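# Snap the front panel onto the computer tower

## Task

Put the front panel on the tower's front face with its top edge upward. Push it in until each of its four pegs has snapped into its matching hole. At the end the panel's door must be closed and the tower must still stand upright.

## Robot and tools

ROBOT. There are two arms, left_arm and right_arm, each with a parallel two-finger gripper. The fingers extend along the gripper's +z axis and close along its y axis. end_effector_position is the spot between the finger pads, about 1 cm short of the fingertips. Each arm also carries a wrist camera: cam_left_wrist and cam_right_wrist, both 896x504 pixels.

FRAMES. Scene frame: origin at table-top height, halfway between the two nominal bases. +x points out over the table, +z points up, and left_arm sits on the +y side. The side names do not match image sides. Calibrated base positions in the scene frame are left_arm (+0.012, +0.244, +0.041) m, yawed slightly (quat_wxyz 1, 0, 0, -0.025), and right_arm (+0.022, -0.249, +0.002) m (quat 1, 0, 0, +0.005). Every hand position, quaternion, target and wrist-camera pose that an arm reports or receives is in that arm's own base frame, not the scene frame. Reported values can be off by a few centimetres, more at long reach.

ROW FORMAT. A row always has 16 numbers, even when one arm is idle. The first 8 are left_arm: x, y, z in metres, then qw, qx, qy, qz (w first), then opening. The last 8 are the same fields for right_arm. Position and quaternion are an absolute pose for that gripper in its arm's base frame, not an offset. Opening runs from -1 (closed) to +1 (fully open, 0.094 m). To keep an arm still, resend the pose its last result reported when it came to rest, with the opening you want. To keep a gripper's orientation, repeat the same target quaternion rather than copying the drifting measured one. A 0 in the opening slot is a real command, so resend the present opening to leave a gripper alone.

TOOLS.
execute_actions(actions, cameras): actions is a list of actions, and each action is a list of 1 to 15 rows. Each row lasts one control step (1/30 s). If fewer than 15 rows are given, the last row is held for the remaining steps. Each target must be within 0.6 m of that gripper's current position along each of the gripper's own axes, or the action is refused. If the first action fails this check, the whole call is refused. An empty actions list returns the full state and all camera images. cameras takes a list of names, ["all"], or []. An unknown name invalidates the call.
move(target, speed, blend, opening_speed, blocking, cameras): target is one 16-number row or a list of up to 15 rows. The grippers go in straight lines to those absolute poses, and all arms finish together. The whole move is capped at 10 s. speed is in m/s, from 0.002 to 4.3, default 0.25; turning is capped at twice that in rad/s. It can be one number or one per target. blend is in metres and rounds off corners between listed targets; the default is 0. opening_speed is how fast the commanded opening changes, in units of the -1..+1 scale per second, at least 0.2. Use a low value when closing on something fragile. With blocking=false, the call returns after about 0.5 s while the move continues, and a new move takes over from it. Paths do not avoid obstacles or the other arm.
wait(seconds): from 0 to 10; each arm holds its last command.
stop(): brings a running move to rest.
zoom_image(camera, region): camera is cam_left_wrist or cam_right_wrist. region is [x0, y0, x1, y1] in pixels of that camera's latest image, with (0,0) at the top left, and is at most 504x504.
read_manual(section): returns licence texts only ("licences").
finished_scene(scene): ends the current scene; scene is that scene's number. It cannot be undone, so call it only when the panel is fully seated and stays that way without the robot.

RESULTS. Each result gives, per arm: end_effector_position, end_effector_quat_wxyz, Hand target (where the controller is actually steering, which may be short of your command; send the rest next time), joint positions, velocities and torques, grip_measured (measured opening on the -1..+1 scale, reading slightly wide when empty), grip_effort_nm (the gripper motor's effort, negative when closing; it is not finger force), motor temperatures and Tool commands. A move result adds a move: line. done means within 10 mm and 2 degrees of the target. off_target, moving, held or fault can also appear, and limits=paced or limits=held shows when clipping or checks stepped in. Neither done nor off_target tells you whether the arm is touching something. Friction can leave an arm a centimetre or more off target in free air. Each step, the controller limits the commanded orientation to within 40 degrees of the measured one.

GRIPPING. Under a firm squeeze on a hard part, grip_measured reads a few mm narrower than the part. The grip reaches full force about 0.05 below the reading at first contact. To release, command an opening well above grip_measured.

AVOID. Do not drop the panel or release it while it is still moving. Do not slam it, hit it hard or push very hard: the harder and further past contact a target is, the harder the push. Never let anything fall or be left off the table. Do not let the two arms strike or press on each other, and never close one gripper on the other's fingers. Keep paths away from an arm's own base, which can flip its shoulder posture. Do not hold loads or strain toward unreachable poses for long: motors heat up, MOTOR HOT warns at 85 °C, and at 100 °C the arm goes limp for 30 to 60 s or more. A loose object may occasionally be nudged by outside forces.

Each tool is called after "Emit:" as a command line: name --argument value for each argument, lists and objects as JSON in quotes; but a table of rows of numbers goes row by row, as --pt "numbers of a row", without its own name.

## Session

Emit:
execute_actions --actions '[]'

Scene clock: 0.00 s.
left_arm: end_effector_position=(+0.8130, +0.0515, +0.2914) grip_measured=+1.000 grip_effort_nm=n/a end_effector_quat_wxyz=(+0.324, +0.013, +0.943, -0.078) | right_arm: end_effector_position=(+0.4044, -0.0458, +0.3106) grip_measured=+1.000 grip_effort_nm=n/a end_effector_quat_wxyz=(+0.656, +0.407, +0.612, -0.171)
Joint positions: left_arm=[0.111 2.183 2.401 -1.141 0.224 0.063 0.094] | right_arm=[0.277 1.007 0.607 0.218 1.112 0.496 0.094]
Joint velocities: within noise
Joint torques (N m): no reading
Motor temperatures (°C): left_arm=[25 29 26 29 26 25 26] | right_arm=[23 28 26 23 26 24 27]
Heat: left arm: hottest shoulder 29 °C; right arm: hottest shoulder 28 °C.
Hand target: left_arm +0.8173, +0.0520, +0.2993; +0.334, +0.014, +0.939, -0.077 | right_arm +0.4085, -0.0446, +0.3249; +0.664, +0.412, +0.603, -0.162
Tool commands: left_gripper/opening=+1.0 right_gripper/opening=+1.0

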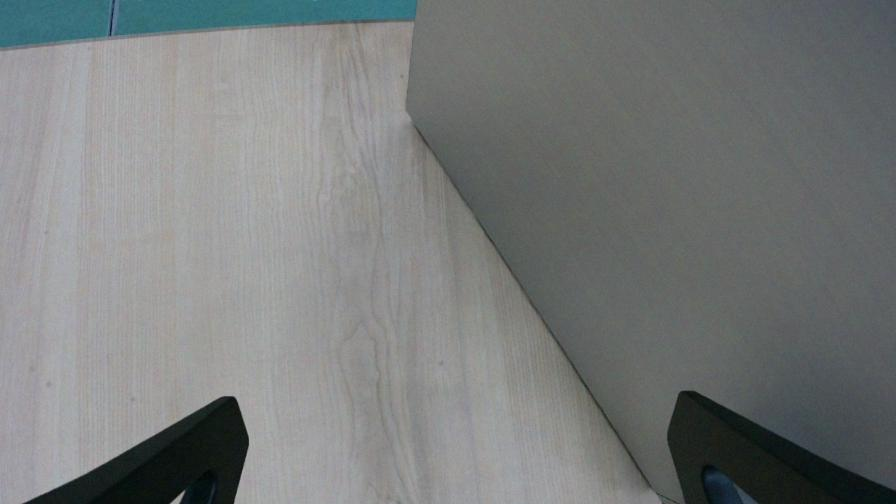

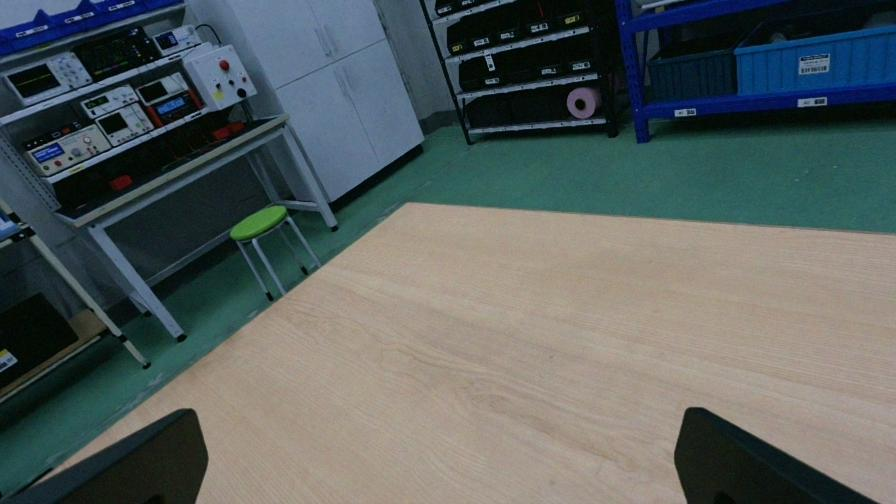

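Emit:
move --target '[0.42,0.1,0.45,0.565,0.1425,0.807,-0.0998,1,0.32,-0.08,0.42,0.6035,-0.1035,0.786,0.0795,1]' --cameras '["all"]'

Scene clock: 33.27 s.
left_arm: end_effector_position=(+0.4220, +0.0984, +0.4505) grip_measured=+1.000 grip_effort_nm=-0.032 end_effector_quat_wxyz=(+0.566, +0.141, +0.806, -0.102) | right_arm: end_effector_position=(+0.3186, -0.0745, +0.3913) grip_measured=+1.000 grip_effort_nm=0.007 end_effector_quat_wxyz=(+0.590, -0.093, +0.796, +0.098)
Joint positions: left_arm=[0.52 0.986 1.146 -0.67 0.805 0.377 0.094] | right_arm=[-0.641 0.634 0.8 -0.622 -0.869 -0.31 0.094]
Joint torques (N m): left_arm=[0.67 -4.13 9.42 1.55 0.37 0.13] | right_arm=[-2.55 -0.97 15.54 0.94 -0.34 -0.15]
Motor temperatures (°C): left_arm=[25 32 30 29 26 25 25] | right_arm=[23 28 31 23 25 24 26]
Heat: left arm: hottest shoulder 32 °C; right arm: hottest elbow 31 °C.
Hand target: left_arm +0.4200, +0.1001, +0.4499; +0.565, +0.142, +0.807, -0.100 | right_arm +0.3190, -0.0792, +0.4193; +0.604, -0.103, +0.786, +0.079
Off the commanded pose: left_arm 0.003 m, 0 deg | right_arm 0.029 m, 3 deg.
move: off_target (right_arm)
camera_calibration:
cam_left_wrist: T_world_to_cam=[[-0.344533, -0.938757, -0.00566983, 0.241337], [-0.660381, 0.24665, -0.709268, 0.613506], [0.667229, -0.240622, -0.704916, 0.147358], [0, 0, 0, 1]] pos_world=[0.389974, 0.110693, 0.540383]
cam_right_wrist: T_world_to_cam=[[0.246507, -0.968014, -0.0467207, -0.133709], [-0.652633, -0.130169, -0.746408, 0.52978], [0.716452, 0.214486, -0.663846, 0.134452], [0, 0, 0, 1]] pos_world=[0.282384, -0.0893095, 0.478441]

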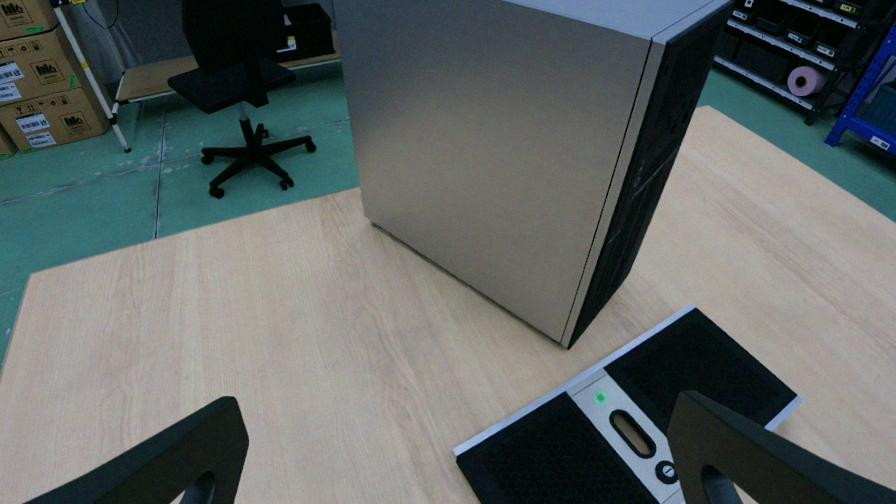

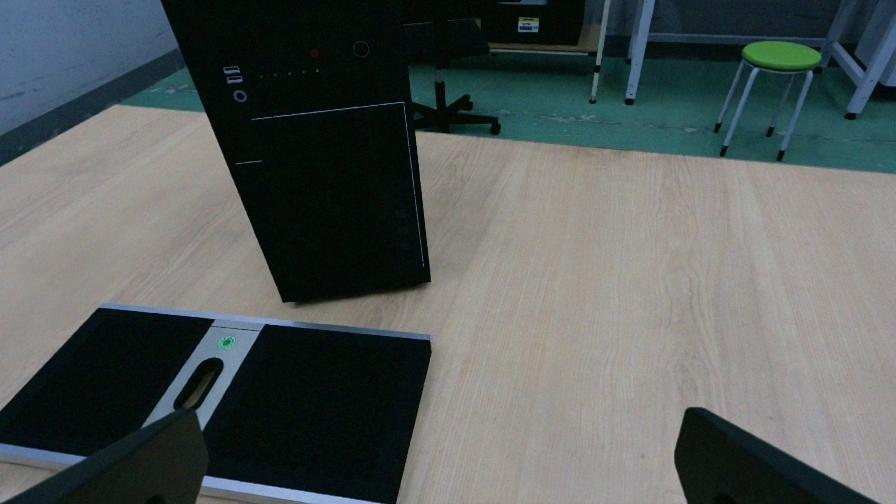

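Emit:
zoom_image --camera "cam_right_wrist" --region '[0, 250, 448, 502]'

Emit:
zoom_image --camera "cam_right_wrist" --region '[150, 0, 450, 310]'

Emit:
zoom_image --camera "cam_left_wrist" --region '[440, 270, 840, 504]'

Scaled by 1.125 from the camera's 896x504 image, which has a finer 1280x720 frame.

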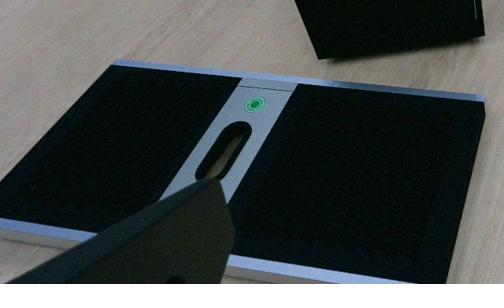

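Scaled by 1.626 from the camera's 896x504 image, which has a finer 1280x720 frame.

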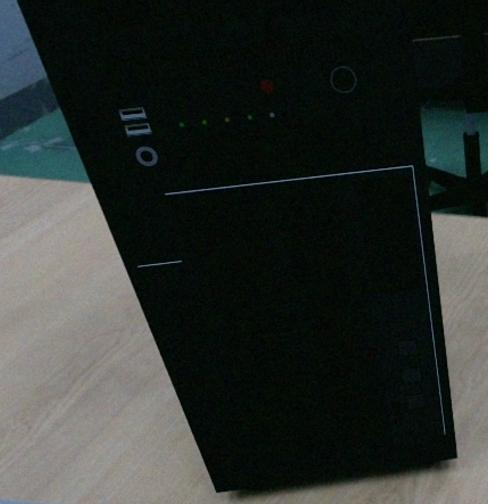

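Scaled by 1.260 from the camera's 896x504 image, which has a finer 1280x720 frame.

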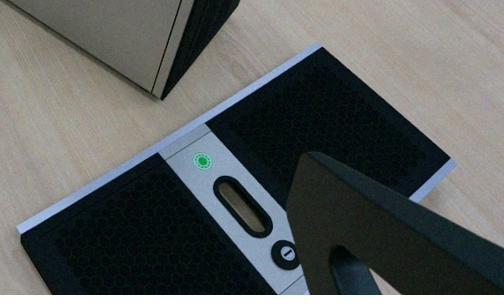

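Emit:
move --target '[0.46,-0.2,0.41,0.216,0,0.976,0,1,0.28,-0.1,0.46,0.696,-0.123,0.696,0.123,1]' --cameras '["all"]'

Scene clock: 68.07 s.
left_arm: end_effector_position=(+0.4526, -0.1961, +0.3967) grip_measured=+1.000 grip_effort_nm=-0.037 end_effector_quat_wxyz=(+0.207, +0.007, +0.978, +0.005) | right_arm: end_effector_position=(+0.2830, -0.0988, +0.4566) grip_measured=+1.000 grip_effort_nm=0.012 end_effector_quat_wxyz=(+0.693, -0.124, +0.699, +0.129)
Joint positions: left_arm=[-0.474 1.435 1.721 -1.486 -0.192 -0.424 0.094] | right_arm=[-0.915 0.605 0.758 -0.178 -1.274 -0.017 0.094]
Joint torques (N m): left_arm=[0.15 -8.88 12.08 0.99 -0.29 -0.06] | right_arm=[-2.43 -2.61 10.17 1.52 -0.08 0.07]
Motor temperatures (°C): left_arm=[25 30 32 29 26 24 25] | right_arm=[23 28 39 23 25 24 26]
Heat: left arm: hottest elbow 32 °C; right arm: hottest elbow 39 °C.
Hand target: left_arm +0.4596, -0.1997, +0.4097; +0.216, +0.000, +0.976, +0.000 | right_arm +0.2801, -0.1000, +0.4599; +0.696, -0.123, +0.697, +0.123
Off the commanded pose: left_arm 0.016 m, 2 deg | right_arm 0.005 m, 1 deg.
move: off_target (left_arm)
camera_calibration:
cam_left_wrist: T_world_to_cam=[[-0.0210374, -0.999588, -0.0195289, -0.177644], [-0.99956, 0.0206203, 0.0213214, 0.487668], [-0.0209099, 0.0199688, -0.999582, 0.497618], [0, 0, 0, 1]] pos_world=[0.494121, -0.197564, 0.483543]
cam_right_wrist: T_world_to_cam=[[0.336296, -0.94166, -0.0134533, -0.183474], [-0.409854, -0.13348, -0.902332, 0.554265], [0.847894, 0.308964, -0.430832, 0.0743035], [0, 0, 0, 1]] pos_world=[0.225868, -0.121744, 0.529675]

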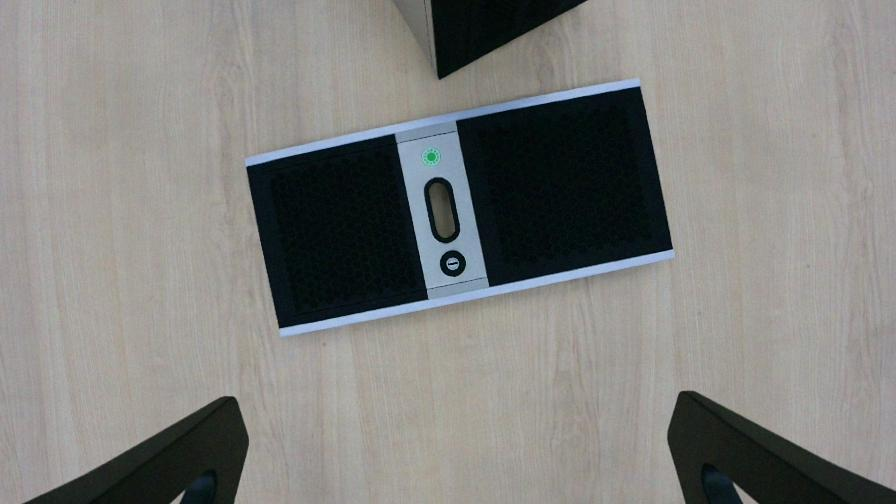

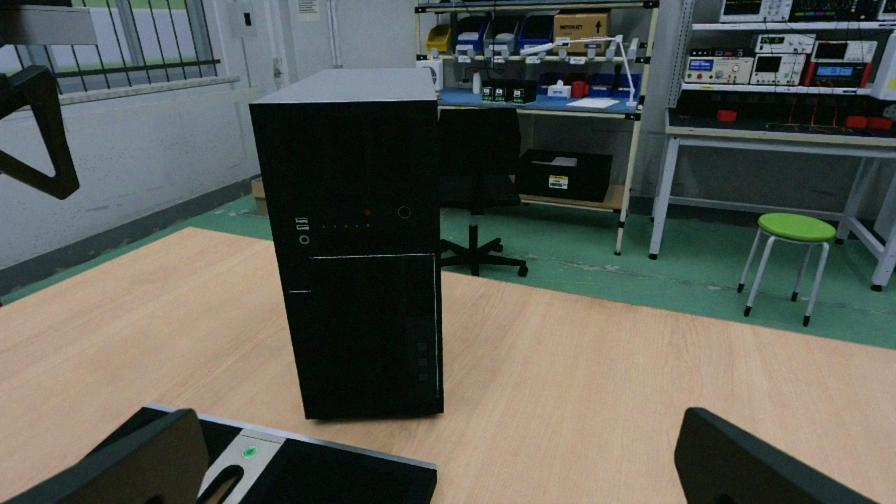

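Emit:
zoom_image --camera "cam_left_wrist" --region '[350, 70, 580, 320]'

Emit:
zoom_image --camera "cam_left_wrist" --region '[230, 70, 690, 350]'

Emit:
zoom_image --camera "cam_right_wrist" --region '[230, 60, 480, 260]'

Emit:
zoom_image --camera "cam_right_wrist" --region '[230, 230, 480, 440]'

Scaled by 2.016 from the camera's 896x504 image, which has a finer 1280x720 frame.

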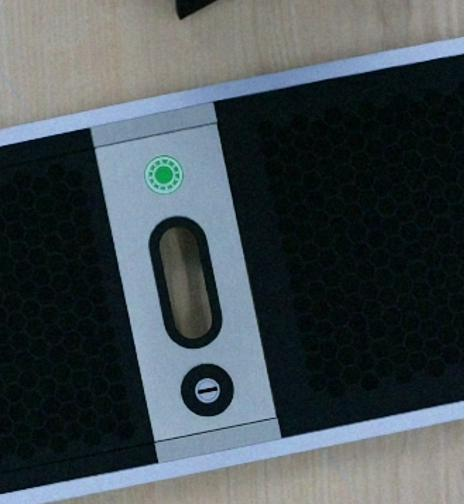

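Scaled by 1.096 from the camera's 896x504 image, which has a finer 1280x720 frame.

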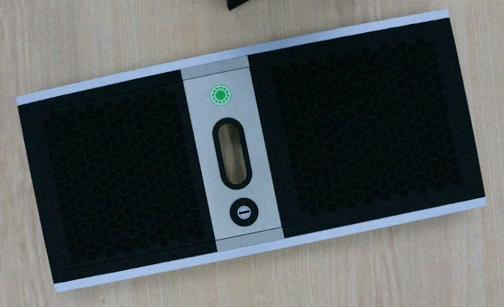

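Scaled by 2.016 from the camera's 896x504 image, which has a finer 1280x720 frame.

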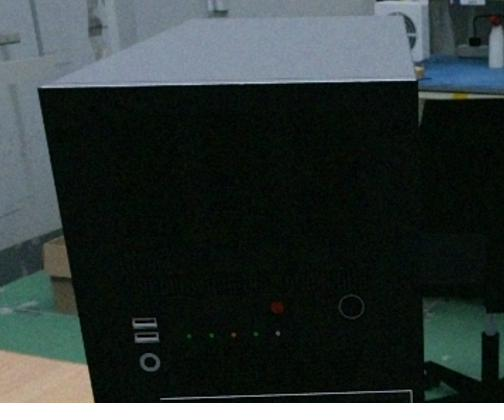

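Scaled by 2.016 from the camera's 896x504 image, which has a finer 1280x720 frame.

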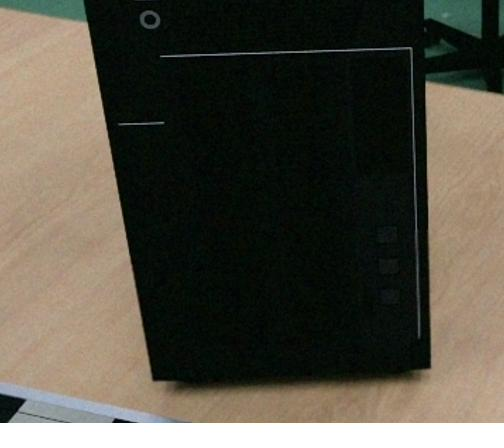

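Emit:
move --target '[0.36,0.05,0.41,0.216,0,0.976,0,1,0.48,0.08,0.33,0.803,-0.112,0.563,0.16,1]' --cameras '["cam_right_wrist"]'

Emit:
zoom_image --camera "cam_right_wrist" --region '[200, 0, 650, 252]'

Emit:
zoom_image --camera "cam_right_wrist" --region '[200, 252, 650, 504]'

Scene clock: 91.97 s.
left_arm: end_effector_position=(+0.3638, +0.0485, +0.4096) grip_measured=+1.000 grip_effort_nm=-0.046 end_effector_quat_wxyz=(+0.218, -0.003, +0.976, -0.001) | right_arm: end_effector_position=(+0.4706, +0.0751, +0.3086) grip_measured=+1.000 grip_effort_nm=0.012 end_effector_quat_wxyz=(+0.790, -0.111, +0.584, +0.154)
Joint positions: left_arm=[0.167 1.088 1.448 -1.497 0.071 0.145 0.094] | right_arm=[0.046 1.301 0.484 1.132 -0.32 0.107 0.094]
Joint torques (N m): left_arm=[0.62 -5.25 8.43 1.14 0.12 0.13] | right_arm=[-0.26 -6.77 11.56 1.92 0.25 0.07]
Heat: left arm: hottest elbow 33 °C; right arm: hottest elbow 38 °C.
Hand target: left_arm +0.3600, +0.0499, +0.4100; +0.216, +0.000, +0.976, +0.000 | right_arm +0.4787, +0.0799, +0.3299; +0.803, -0.112, +0.563, +0.160
Off the commanded pose: left_arm 0.004 m, 0 deg | right_arm 0.024 m, 3 deg.
move: off_target (right_arm)
camera_calibration:
cam_right_wrist: T_world_to_cam=[[0.359278, -0.933112, -0.0148827, -0.0957869], [-0.134791, -0.0361054, -0.990216, 0.411174], [0.923445, 0.357769, -0.138747, -0.331604], [0, 0, 0, 1]] pos_world=[0.396055, 0.0441035, 0.359716]
Images, in order (width x height): cam_right_wrist 896x504.

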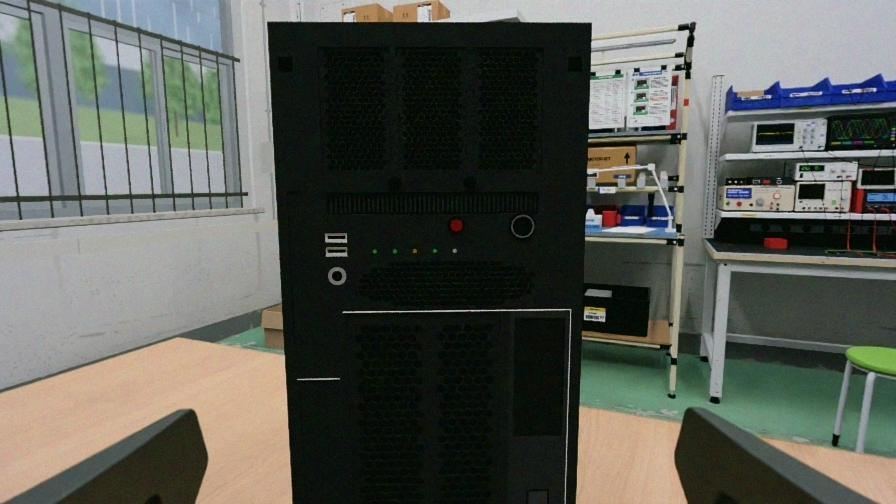

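Scaled by 1.120 from the camera's 896x504 image, which has a finer 1280x720 frame.

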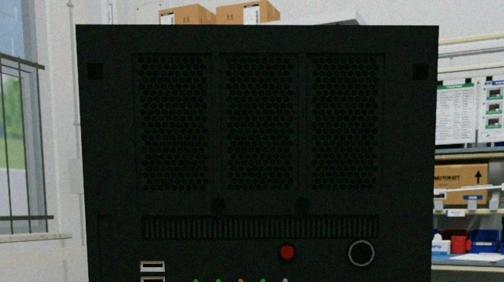

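Scaled by 1.120 from the camera's 896x504 image, which has a finer 1280x720 frame.

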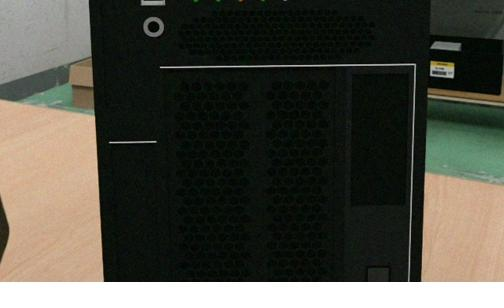

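Emit:
move --target '[0.46,-0.22,0.25,0.216,0,0.976,0,1,0.36,0.03,0.36,0.593,-0.152,0.766,0.197,1]' --cameras '["all"]'

Emit:
zoom_image --camera "cam_left_wrist" --region '[320, 100, 600, 350]'

Emit:
zoom_image --camera "cam_right_wrist" --region '[220, 0, 620, 300]'

Scene clock: 111.77 s.
left_arm: end_effector_position=(+0.4441, -0.2114, +0.2308) grip_measured=+1.000 grip_effort_nm=-0.037 end_effector_quat_wxyz=(+0.193, +0.009, +0.981, +0.013) | right_arm: end_effector_position=(+0.3537, +0.0356, +0.3285) grip_measured=+1.000 grip_effort_nm=0.007 end_effector_quat_wxyz=(+0.573, -0.143, +0.779, +0.211)
Joint positions: left_arm=[-0.515 1.424 1.279 -1.093 -0.207 -0.462 0.094] | right_arm=[-0.227 0.663 0.611 -0.295 -0.73 -0.065 0.094]
Joint torques (N m): left_arm=[0.03 -9.47 12.25 1.68 -0.31 -0.05] | right_arm=[-2.26 -2.2 15.83 1.1 -0.25 -0.21]
Heat: left arm: hottest elbow 34 °C; right arm: hottest elbow 36 °C.
Hand target: left_arm +0.4589, -0.2196, +0.2501; +0.216, +0.000, +0.976, +0.000 | right_arm +0.3584, +0.0304, +0.3595; +0.593, -0.152, +0.766, +0.197
Off the commanded pose: left_arm 0.026 m, 3 deg | right_arm 0.033 m, 3 deg.
move: off_target (left_arm, right_arm)
camera_calibration:
cam_left_wrist: T_world_to_cam=[[-0.022324, -0.999147, -0.0347293, -0.19221], [-0.998597, 0.0206166, 0.0487683, 0.47624], [-0.0480108, 0.0357693, -0.998206, 0.346935], [0, 0, 0, 1]] pos_world=[0.487938, -0.214274, 0.316412]
cam_right_wrist: T_world_to_cam=[[0.448469, -0.878226, -0.166119, -0.0741351], [-0.631888, -0.180083, -0.753849, 0.516944], [0.632134, 0.443046, -0.635702, 0.0565023], [0, 0, 0, 1]] pos_world=[0.324181, 0.00295241, 0.413301]

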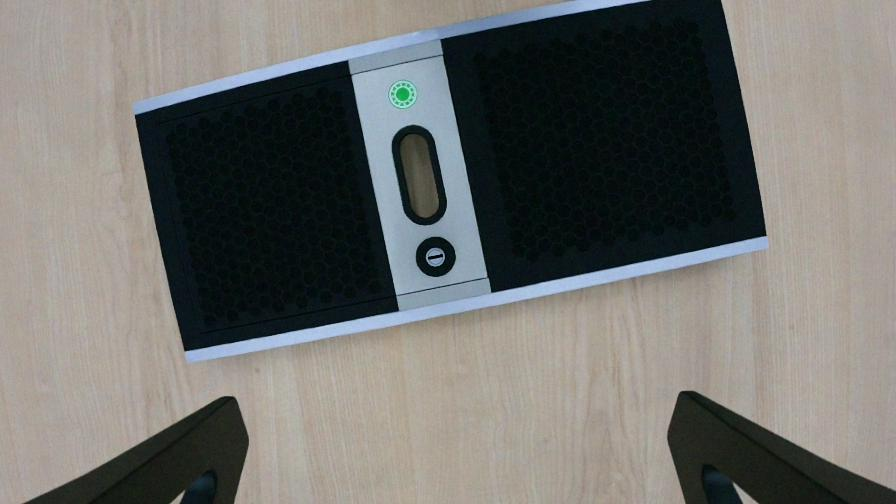

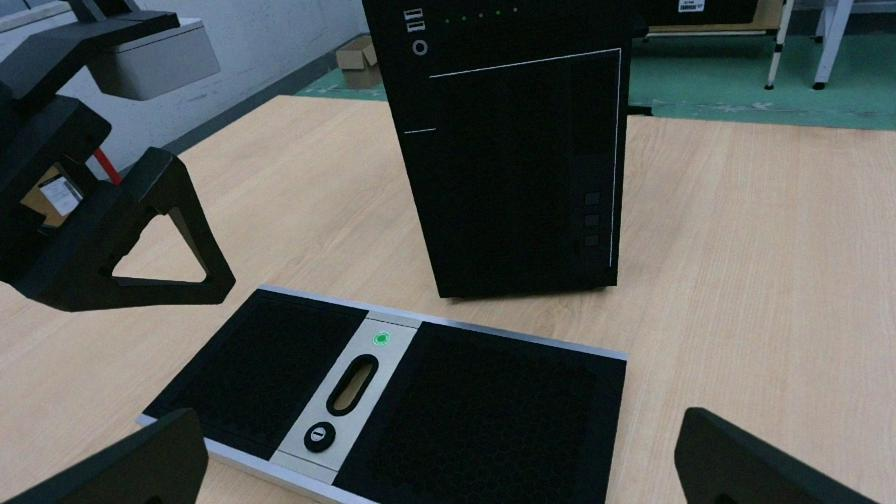

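Scaled by 1.800 from the camera's 896x504 image, which has a finer 1280x720 frame.

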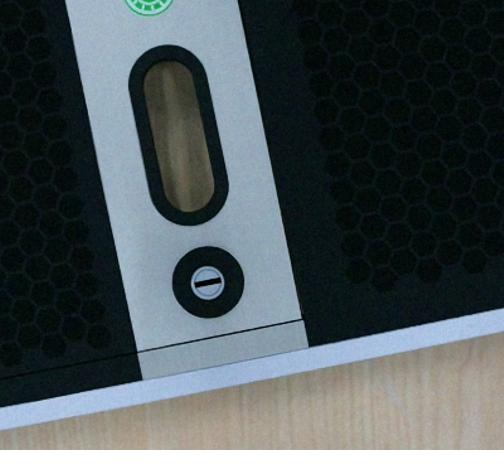

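Scaled by 1.260 from the camera's 896x504 image, which has a finer 1280x720 frame.

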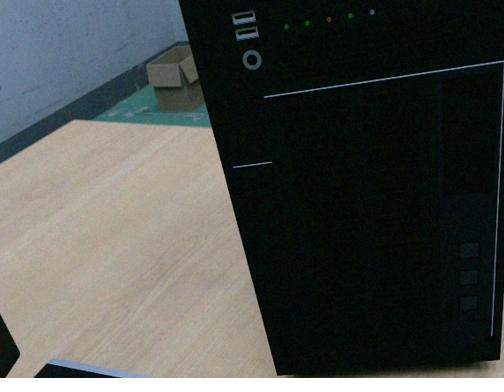

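Emit:
move --target '[0.36,0.05,0.41,0.216,0,0.976,0,1,0.47,0.08,0.18,0.803,-0.112,0.563,0.16,1]' --cameras '["cam_right_wrist"]'

Emit:
zoom_image --camera "cam_right_wrist" --region '[220, 0, 420, 350]'

Emit:
zoom_image --camera "cam_right_wrist" --region '[420, 100, 680, 350]'

Scene clock: 131.67 s.
left_arm: end_effector_position=(+0.3547, +0.0471, +0.3914) grip_measured=+1.000 grip_effort_nm=-0.037 end_effector_quat_wxyz=(+0.202, -0.004, +0.979, -0.003) | right_arm: end_effector_position=(+0.4643, +0.0743, +0.1682) grip_measured=+1.000 grip_effort_nm=0.007 end_effector_quat_wxyz=(+0.757, -0.119, +0.626, +0.146)
Joint positions: left_arm=[0.167 1.071 1.396 -1.496 0.07 0.145 0.094] | right_arm=[0.04 1.73 0.386 1.543 -0.331 0.068 0.094]
Joint torques (N m): left_arm=[0.62 -3.49 12.1 1.01 0.13 0.14] | right_arm=[-0.21 -9.47 5.56 1.84 0.2 0.1]
Heat: left arm: hottest elbow 35 °C; right arm: hottest elbow 41 °C.
Hand target: left_arm +0.3594, +0.0499, +0.4097; +0.216, +0.000, +0.976, +0.000 | right_arm +0.4698, +0.0800, +0.1805; +0.768, -0.120, +0.610, +0.152
Off the commanded pose: left_arm 0.020 m, 2 deg | right_arm 0.014 m, 9 deg.
joint sent to its limit (right arm) — joint 4 (wrist pitch), upper limit. The joint targets are off in orientation, not in position.
move: off_target (left_arm, right_arm)
camera_calibration:
cam_right_wrist: T_world_to_cam=[[0.354905, -0.934839, -0.0109043, -0.0949325], [-0.234648, -0.0777802, -0.968964, 0.317165], [0.904976, 0.346449, -0.246963, -0.317341], [0, 0, 0, 1]] pos_world=[0.395301, 0.0458652, 0.227915]
Images, in order (width x height): cam_right_wrist 896x504.

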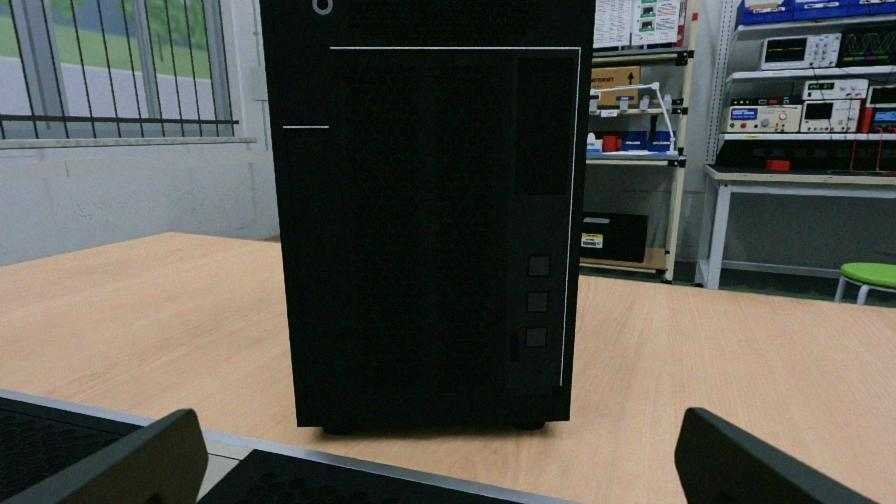

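Scaled by 1.440 from the camera's 896x504 image, which has a finer 1280x720 frame.

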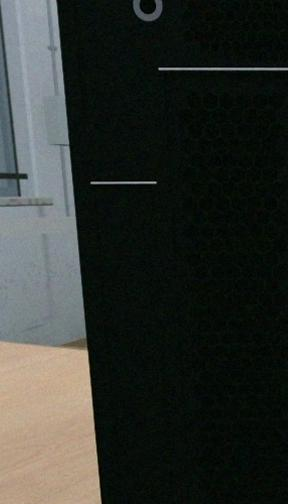

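Scaled by 1.938 from the camera's 896x504 image, which has a finer 1280x720 frame.

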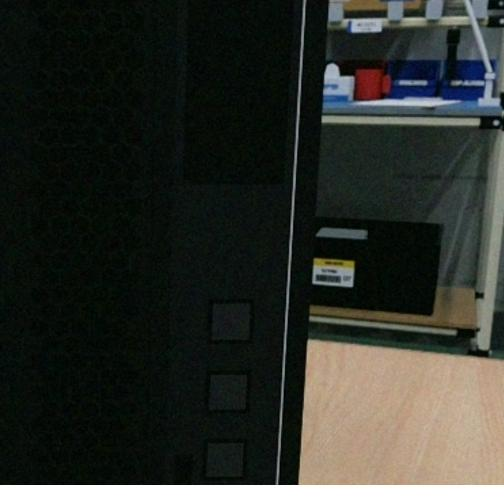

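Emit:
zoom_image --camera "cam_right_wrist" --region '[500, 320, 600, 450]'

Emit:
zoom_image --camera "cam_right_wrist" --region '[270, 320, 370, 450]'

Scaled by 3.877 from the camera's 896x504 image, which has a finer 1280x720 frame.

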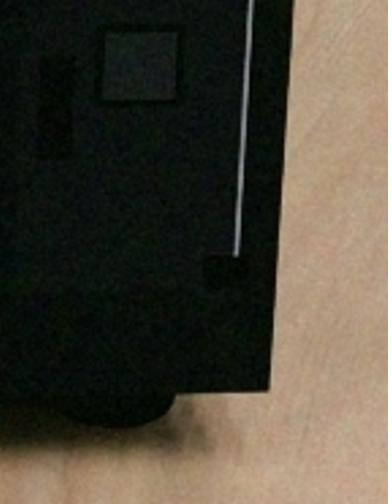

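Scaled by 3.877 from the camera's 896x504 image, which has a finer 1280x720 frame.

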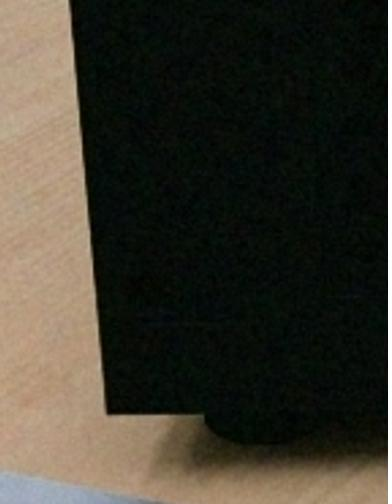

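Emit:
move --pt "0.36 0.05 0.41 0.216 0 0.976 0 1 0.33 0.05 0.25 0.593 -0.152 0.766 0.197 1" --pt "0.36 0.05 0.41 0.216 0 0.976 0 1 0.33 0.1 0.10 0.538 0.619 0.433 0.376 1" --cameras '["all"]'

Scene clock: 195.17 s.
left_arm: end_effector_position=(+0.3547, +0.0471, +0.3914) grip_measured=+1.000 grip_effort_nm=-0.037 end_effector_quat_wxyz=(+0.202, -0.004, +0.979, -0.003) | right_arm: end_effector_position=(+0.3240, +0.0896, +0.0920) grip_measured=+1.000 grip_effort_nm=0.002 end_effector_quat_wxyz=(+0.543, +0.616, +0.443, +0.359)
Joint positions: left_arm=[0.167 1.071 1.396 -1.496 0.071 0.145 0.094] | right_arm=[0.739 1.498 0.168 1.001 1.08 1.824 0.094]
Joint torques (N m): left_arm=[0.5 -3.9 12.1 0.98 0.13 0.17] | right_arm=[0.03 -7.59 5.56 0.92 0.37 0.01]
Motor temperatures (°C): left_arm=[25 29 37 28 25 23 25] | right_arm=[23 29 34 23 24 23 25]
Heat: left arm: hottest elbow 37 °C; right arm: hottest elbow 34 °C.
Hand target: left_arm +0.3595, +0.0499, +0.4096; +0.216, +0.000, +0.976, +0.000 | right_arm +0.3298, +0.0998, +0.1001; +0.538, +0.618, +0.433, +0.376
Off the commanded pose: left_arm 0.020 m, 2 deg | right_arm 0.014 m, 2 deg.
move: off_target (left_arm, right_arm)
camera_calibration:
cam_left_wrist: T_world_to_cam=[[-0.00358289, -0.999993, 0.00134544, 0.048942], [-0.999516, 0.00362274, 0.0308905, 0.381913], [-0.0308951, -0.00123411, -0.999522, 0.489949], [0, 0, 0, 1]] pos_world=[0.397041, 0.0481627, 0.477852]
cam_right_wrist: T_world_to_cam=[[-0.169375, 0.0294087, -0.985113, 0.141485], [-0.0729698, 0.996437, 0.0422928, -0.0301118], [0.982847, 0.0790468, -0.166625, -0.223171], [0, 0, 0, 1]] pos_world=[0.24111, 0.0434846, 0.103466]

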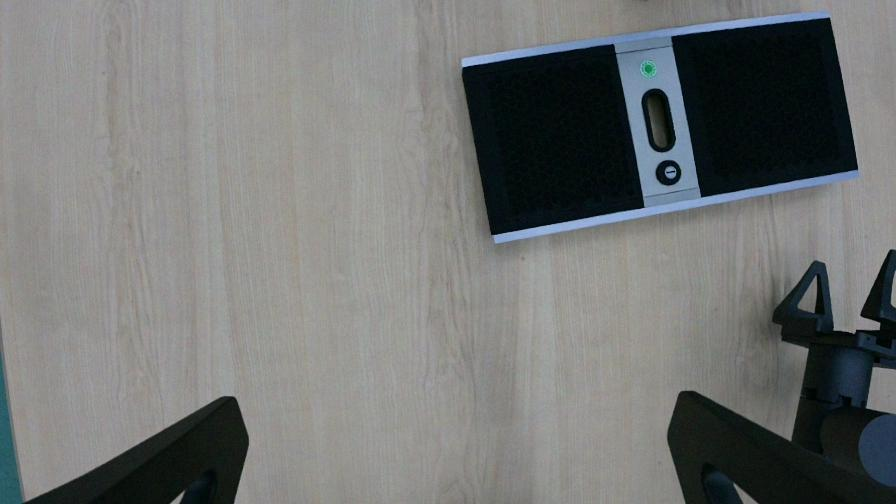

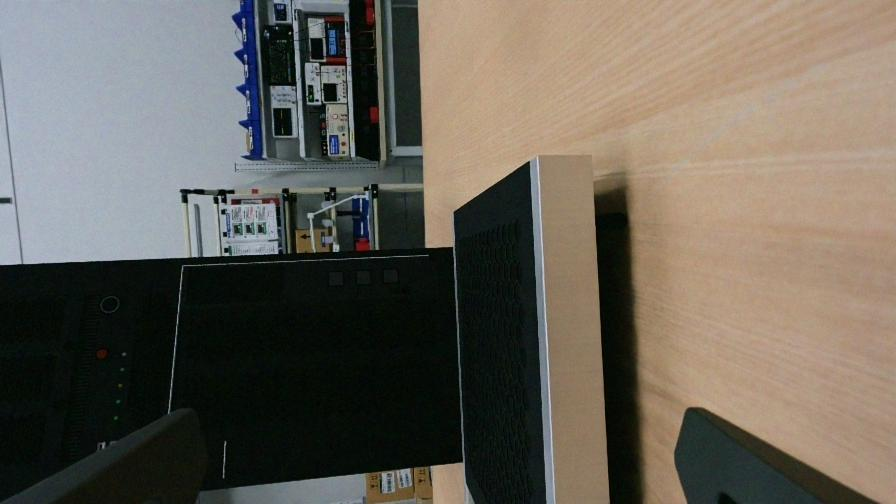

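Emit:
zoom_image --camera "cam_right_wrist" --region '[440, 140, 660, 504]'

Emit:
move --target '[0.36,0.15,0.41,0.216,0,0.976,0,1,0.33,0.33,0.10,0.538,0.619,0.433,0.376,1]' --cameras '["cam_right_wrist"]'

Emit:
zoom_image --camera "cam_right_wrist" --region '[440, 100, 660, 504]'

Scaled by 1.385 from the camera's 896x504 image, which has a finer 1280x720 frame.

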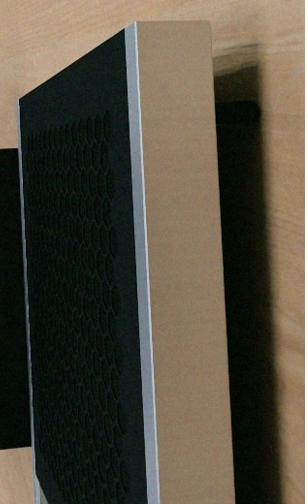

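Scene clock: 218.73 s.
left_arm: end_effector_position=(+0.3539, +0.1449, +0.3942) grip_measured=+1.000 grip_effort_nm=-0.037 end_effector_quat_wxyz=(+0.206, -0.005, +0.979, -0.006) | right_arm: end_effector_position=(+0.3272, +0.3179, +0.0967) grip_measured=+1.000 grip_effort_nm=0.007 end_effector_quat_wxyz=(+0.558, +0.582, +0.442, +0.395)
Joint positions: left_arm=[0.477 1.152 1.462 -1.513 0.195 0.43 0.094] | right_arm=[1.155 1.78 0.681 0.555 1.442 2.078 0.094]
Joint torques (N m): left_arm=[0.62 -4.72 12.07 0.96 0.26 0.17] | right_arm=[-0.91 -11.28 7.97 0.34 0.56 0.04]
Heat: left arm: hottest elbow 38 °C; right arm: hottest elbow 33 °C.
Hand target: left_arm +0.3595, +0.1498, +0.4097; +0.216, +0.000, +0.976, +0.000 | right_arm +0.3301, +0.3295, +0.1002; +0.553, +0.586, +0.434, +0.404
Off the commanded pose: left_arm 0.018 m, 2 deg | right_arm 0.013 m, 5 deg.
joint sent to its limit (right arm) — joint 6 (wrist roll), upper limit. The joint targets are off in orientation, not in position.
move: off_target (left_arm, right_arm)
camera_calibration:
cam_right_wrist: T_world_to_cam=[[-0.0876972, -0.00110243, -0.996147, 0.123997], [-0.132151, 0.991174, 0.0105372, -0.233457], [0.987343, 0.132566, -0.0870689, -0.269742], [0, 0, 0, 1]] pos_world=[0.246351, 0.267292, 0.102493]
Images, in order (width x height): cam_right_wrist 896x504.

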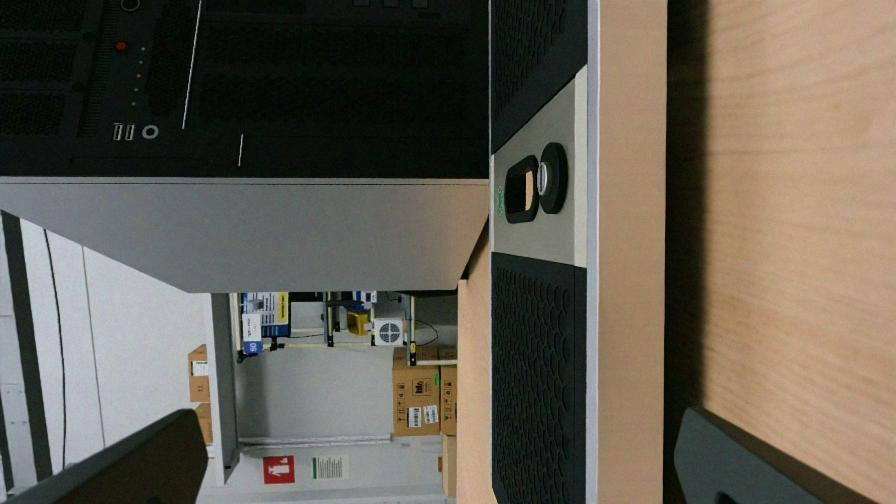

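Scaled by 1.248 from the camera's 896x504 image, which has a finer 1280x720 frame.

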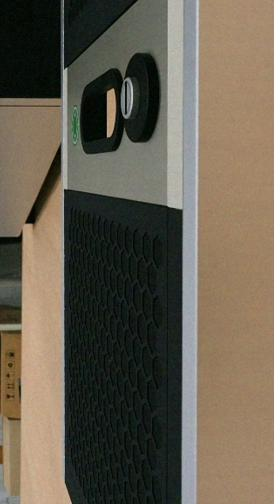

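Emit:
move --pt "0.36 0.15 0.41 0.216 0 0.976 0 1 0.32 0.05 0.28 0.487 -0.461 0.658 0.341 1" --pt "0.36 -0.2 0.2 0.413 -0.648 0.540 -0.344 0.07 0.33 -0.05 0.28 0.487 -0.461 0.658 0.341 1" --pt "0.386 -0.228 0.019 0.413 -0.648 0.540 -0.344 0.07 0.33 -0.05 0.28 0.487 -0.461 0.658 0.341 1" --cameras '["all"]'

Scene clock: 258.23 s.
left_arm: end_effector_position=(+0.3595, -0.1955, +0.2032) grip_measured=+0.072 grip_effort_nm=-0.134 end_effector_quat_wxyz=(-0.422, +0.626, -0.554, +0.350) | right_arm: end_effector_position=(+0.3213, -0.0375, +0.2618) grip_measured=+1.000 grip_effort_nm=-0.002 end_effector_quat_wxyz=(+0.636, -0.303, +0.643, +0.299)
Joint positions: left_arm=[-0.822 1.082 0.592 -0.17 -0.863 -2.071 0.05] | right_arm=[-0.675 0.999 0.516 -0.158 -1.551 -0.643 0.094]
Joint torques (N m): left_arm=[-0.56 -3.14 8.35 2.29 -0.52 -0.01] | right_arm=[-1.9 -4.25 13.48 0.42 -0.51 -0.21]
Heat: left arm: hottest elbow 37 °C; right arm: hottest elbow 33 °C.
Hand target: left_arm +0.3602, -0.1996, +0.2000; -0.420, +0.628, -0.552, +0.354 | right_arm +0.3296, -0.0488, +0.2797; +0.645, -0.315, +0.637, +0.281
Off the commanded pose: left_arm 0.189 m, 3 deg | right_arm 0.024 m, 25 deg.
joint sent to its limit (left arm) — joint 6 (wrist roll), lower limit.
joint sent to its limit (right arm) — joint 5 (wrist yaw), lower limit. The joint targets are off in orientation, not in position.
move: off_target (left_arm, right_arm; path cut at 10 s); path passed 2 of 3 targets; target 2's new opening was sent with left_arm's hand 0.005 m and 3 deg from that target
camera_calibration:
cam_left_wrist: T_world_to_cam=[[0.401796, 0.0190388, 0.915531, -0.325752], [-0.259631, -0.956389, 0.133832, -0.0812359], [0.878153, -0.291474, -0.37933, -0.207934], [0, 0, 0, 1]] pos_world=[0.292392, -0.132098, 0.230232]
cam_right_wrist: T_world_to_cam=[[0.760079, -0.649815, -0.00449339, -0.268871], [-0.285494, -0.327711, -0.90061, 0.354595], [0.583757, 0.685818, -0.434604, 0.0389457], [0, 0, 0, 1]] pos_world=[0.282864, -0.0852218, 0.33507]

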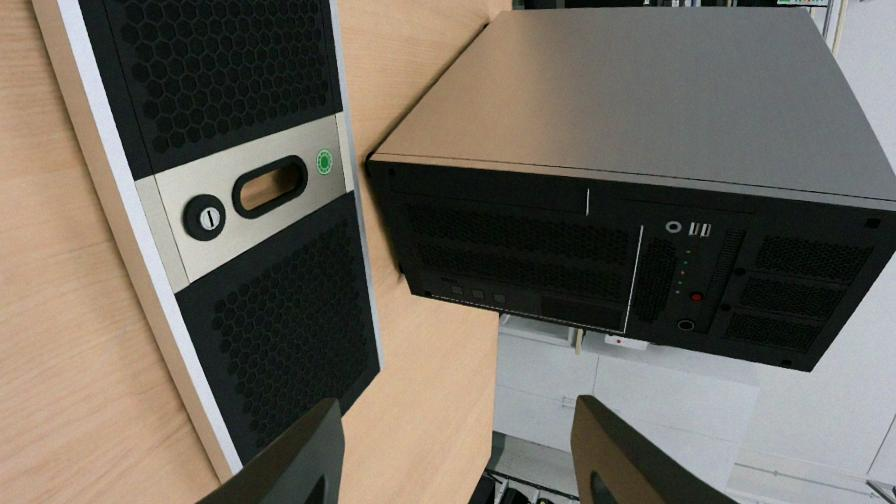

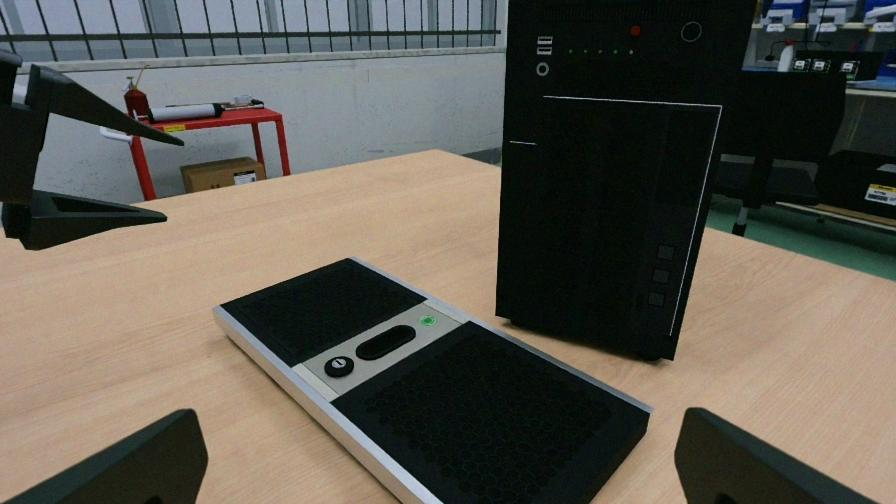

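Emit:
move --target '[0.382,-0.208,0.023,0.413,-0.648,0.540,-0.344,0.07,0.322,-0.04,0.265,0.636,-0.303,0.643,0.299,1]' --cameras '["all"]'

Emit:
zoom_image --camera "cam_right_wrist" --region '[150, 200, 450, 450]'

Scene clock: 268.33 s.
left_arm: end_effector_position=(+0.3758, -0.2055, +0.0239) grip_measured=+0.072 grip_effort_nm=-0.125 end_effector_quat_wxyz=(-0.418, +0.630, -0.557, +0.344) | right_arm: end_effector_position=(+0.3215, -0.0376, +0.2621) grip_measured=+1.000 grip_effort_nm=-0.012 end_effector_quat_wxyz=(+0.636, -0.304, +0.643, +0.299)
Joint positions: left_arm=[-0.803 1.677 0.458 0.548 -0.842 -2.071 0.05] | right_arm=[-0.675 0.999 0.517 -0.158 -1.551 -0.643 0.094]
Joint torques (N m): left_arm=[0.56 -6.59 5.04 2.21 -0.53 -0.02] | right_arm=[-1.9 -4.66 9.48 0.35 -0.53 0.02]
Heat: left arm: hottest elbow 36 °C; right arm: hottest elbow 35 °C.
Hand target: left_arm +0.3821, -0.2077, +0.0231; -0.417, +0.636, -0.548, +0.350 | right_arm +0.3221, -0.0399, +0.2651; +0.637, -0.302, +0.643, +0.299
Off the commanded pose: left_arm 0.007 m, 3 deg | right_arm 0.004 m, 0 deg.
joint sent to its limit (left arm) — joint 6 (wrist roll), lower limit. The joint targets still meet the commanded pose.
joint sent to its limit (right arm) — joint 5 (wrist yaw), lower limit. The joint targets still meet the commanded pose.
move: off_target (left_arm)
camera_calibration:
cam_left_wrist: T_world_to_cam=[[0.417997, 0.0198167, 0.908232, -0.173604], [-0.255426, -0.956867, 0.138433, -0.0643406], [0.871801, -0.28985, -0.394906, -0.290058], [0, 0, 0, 1]] pos_world=[0.309005, -0.142199, 0.052034]
cam_right_wrist: T_world_to_cam=[[0.760085, -0.649815, -0.00331951, -0.26934], [-0.284673, -0.32838, -0.900626, 0.354609], [0.58415, 0.685498, -0.434582, 0.0388713], [0, 0, 0, 1]] pos_world=[0.282962, -0.0852208, 0.335369]

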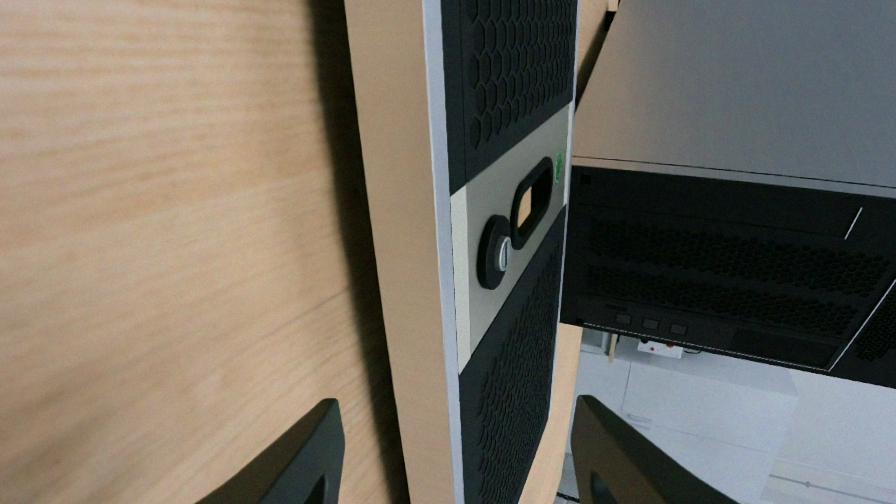

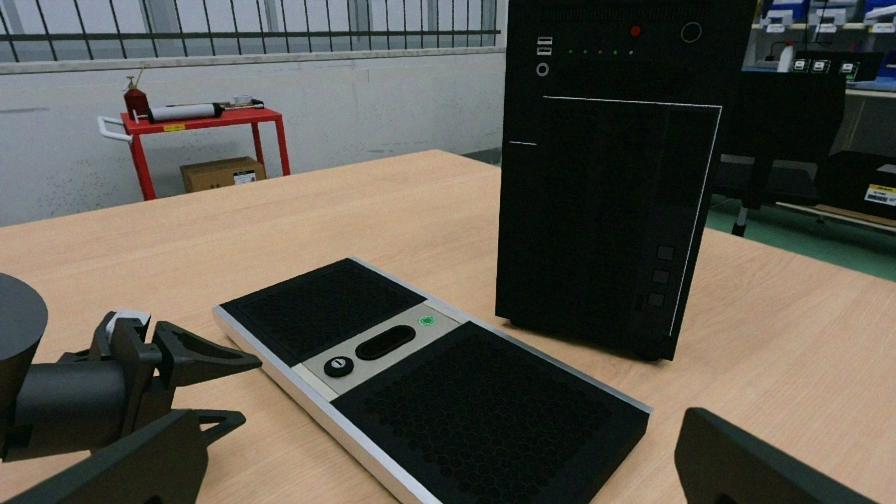

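Scaled by 1.680 from the camera's 896x504 image, which has a finer 1280x720 frame.

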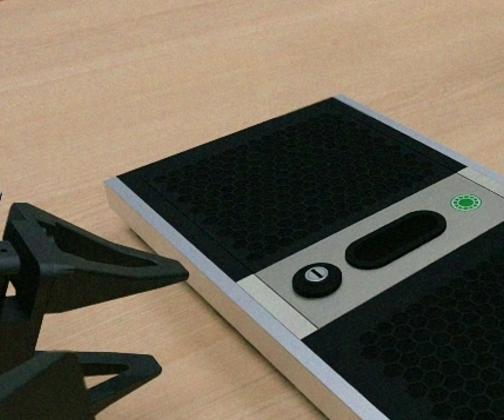

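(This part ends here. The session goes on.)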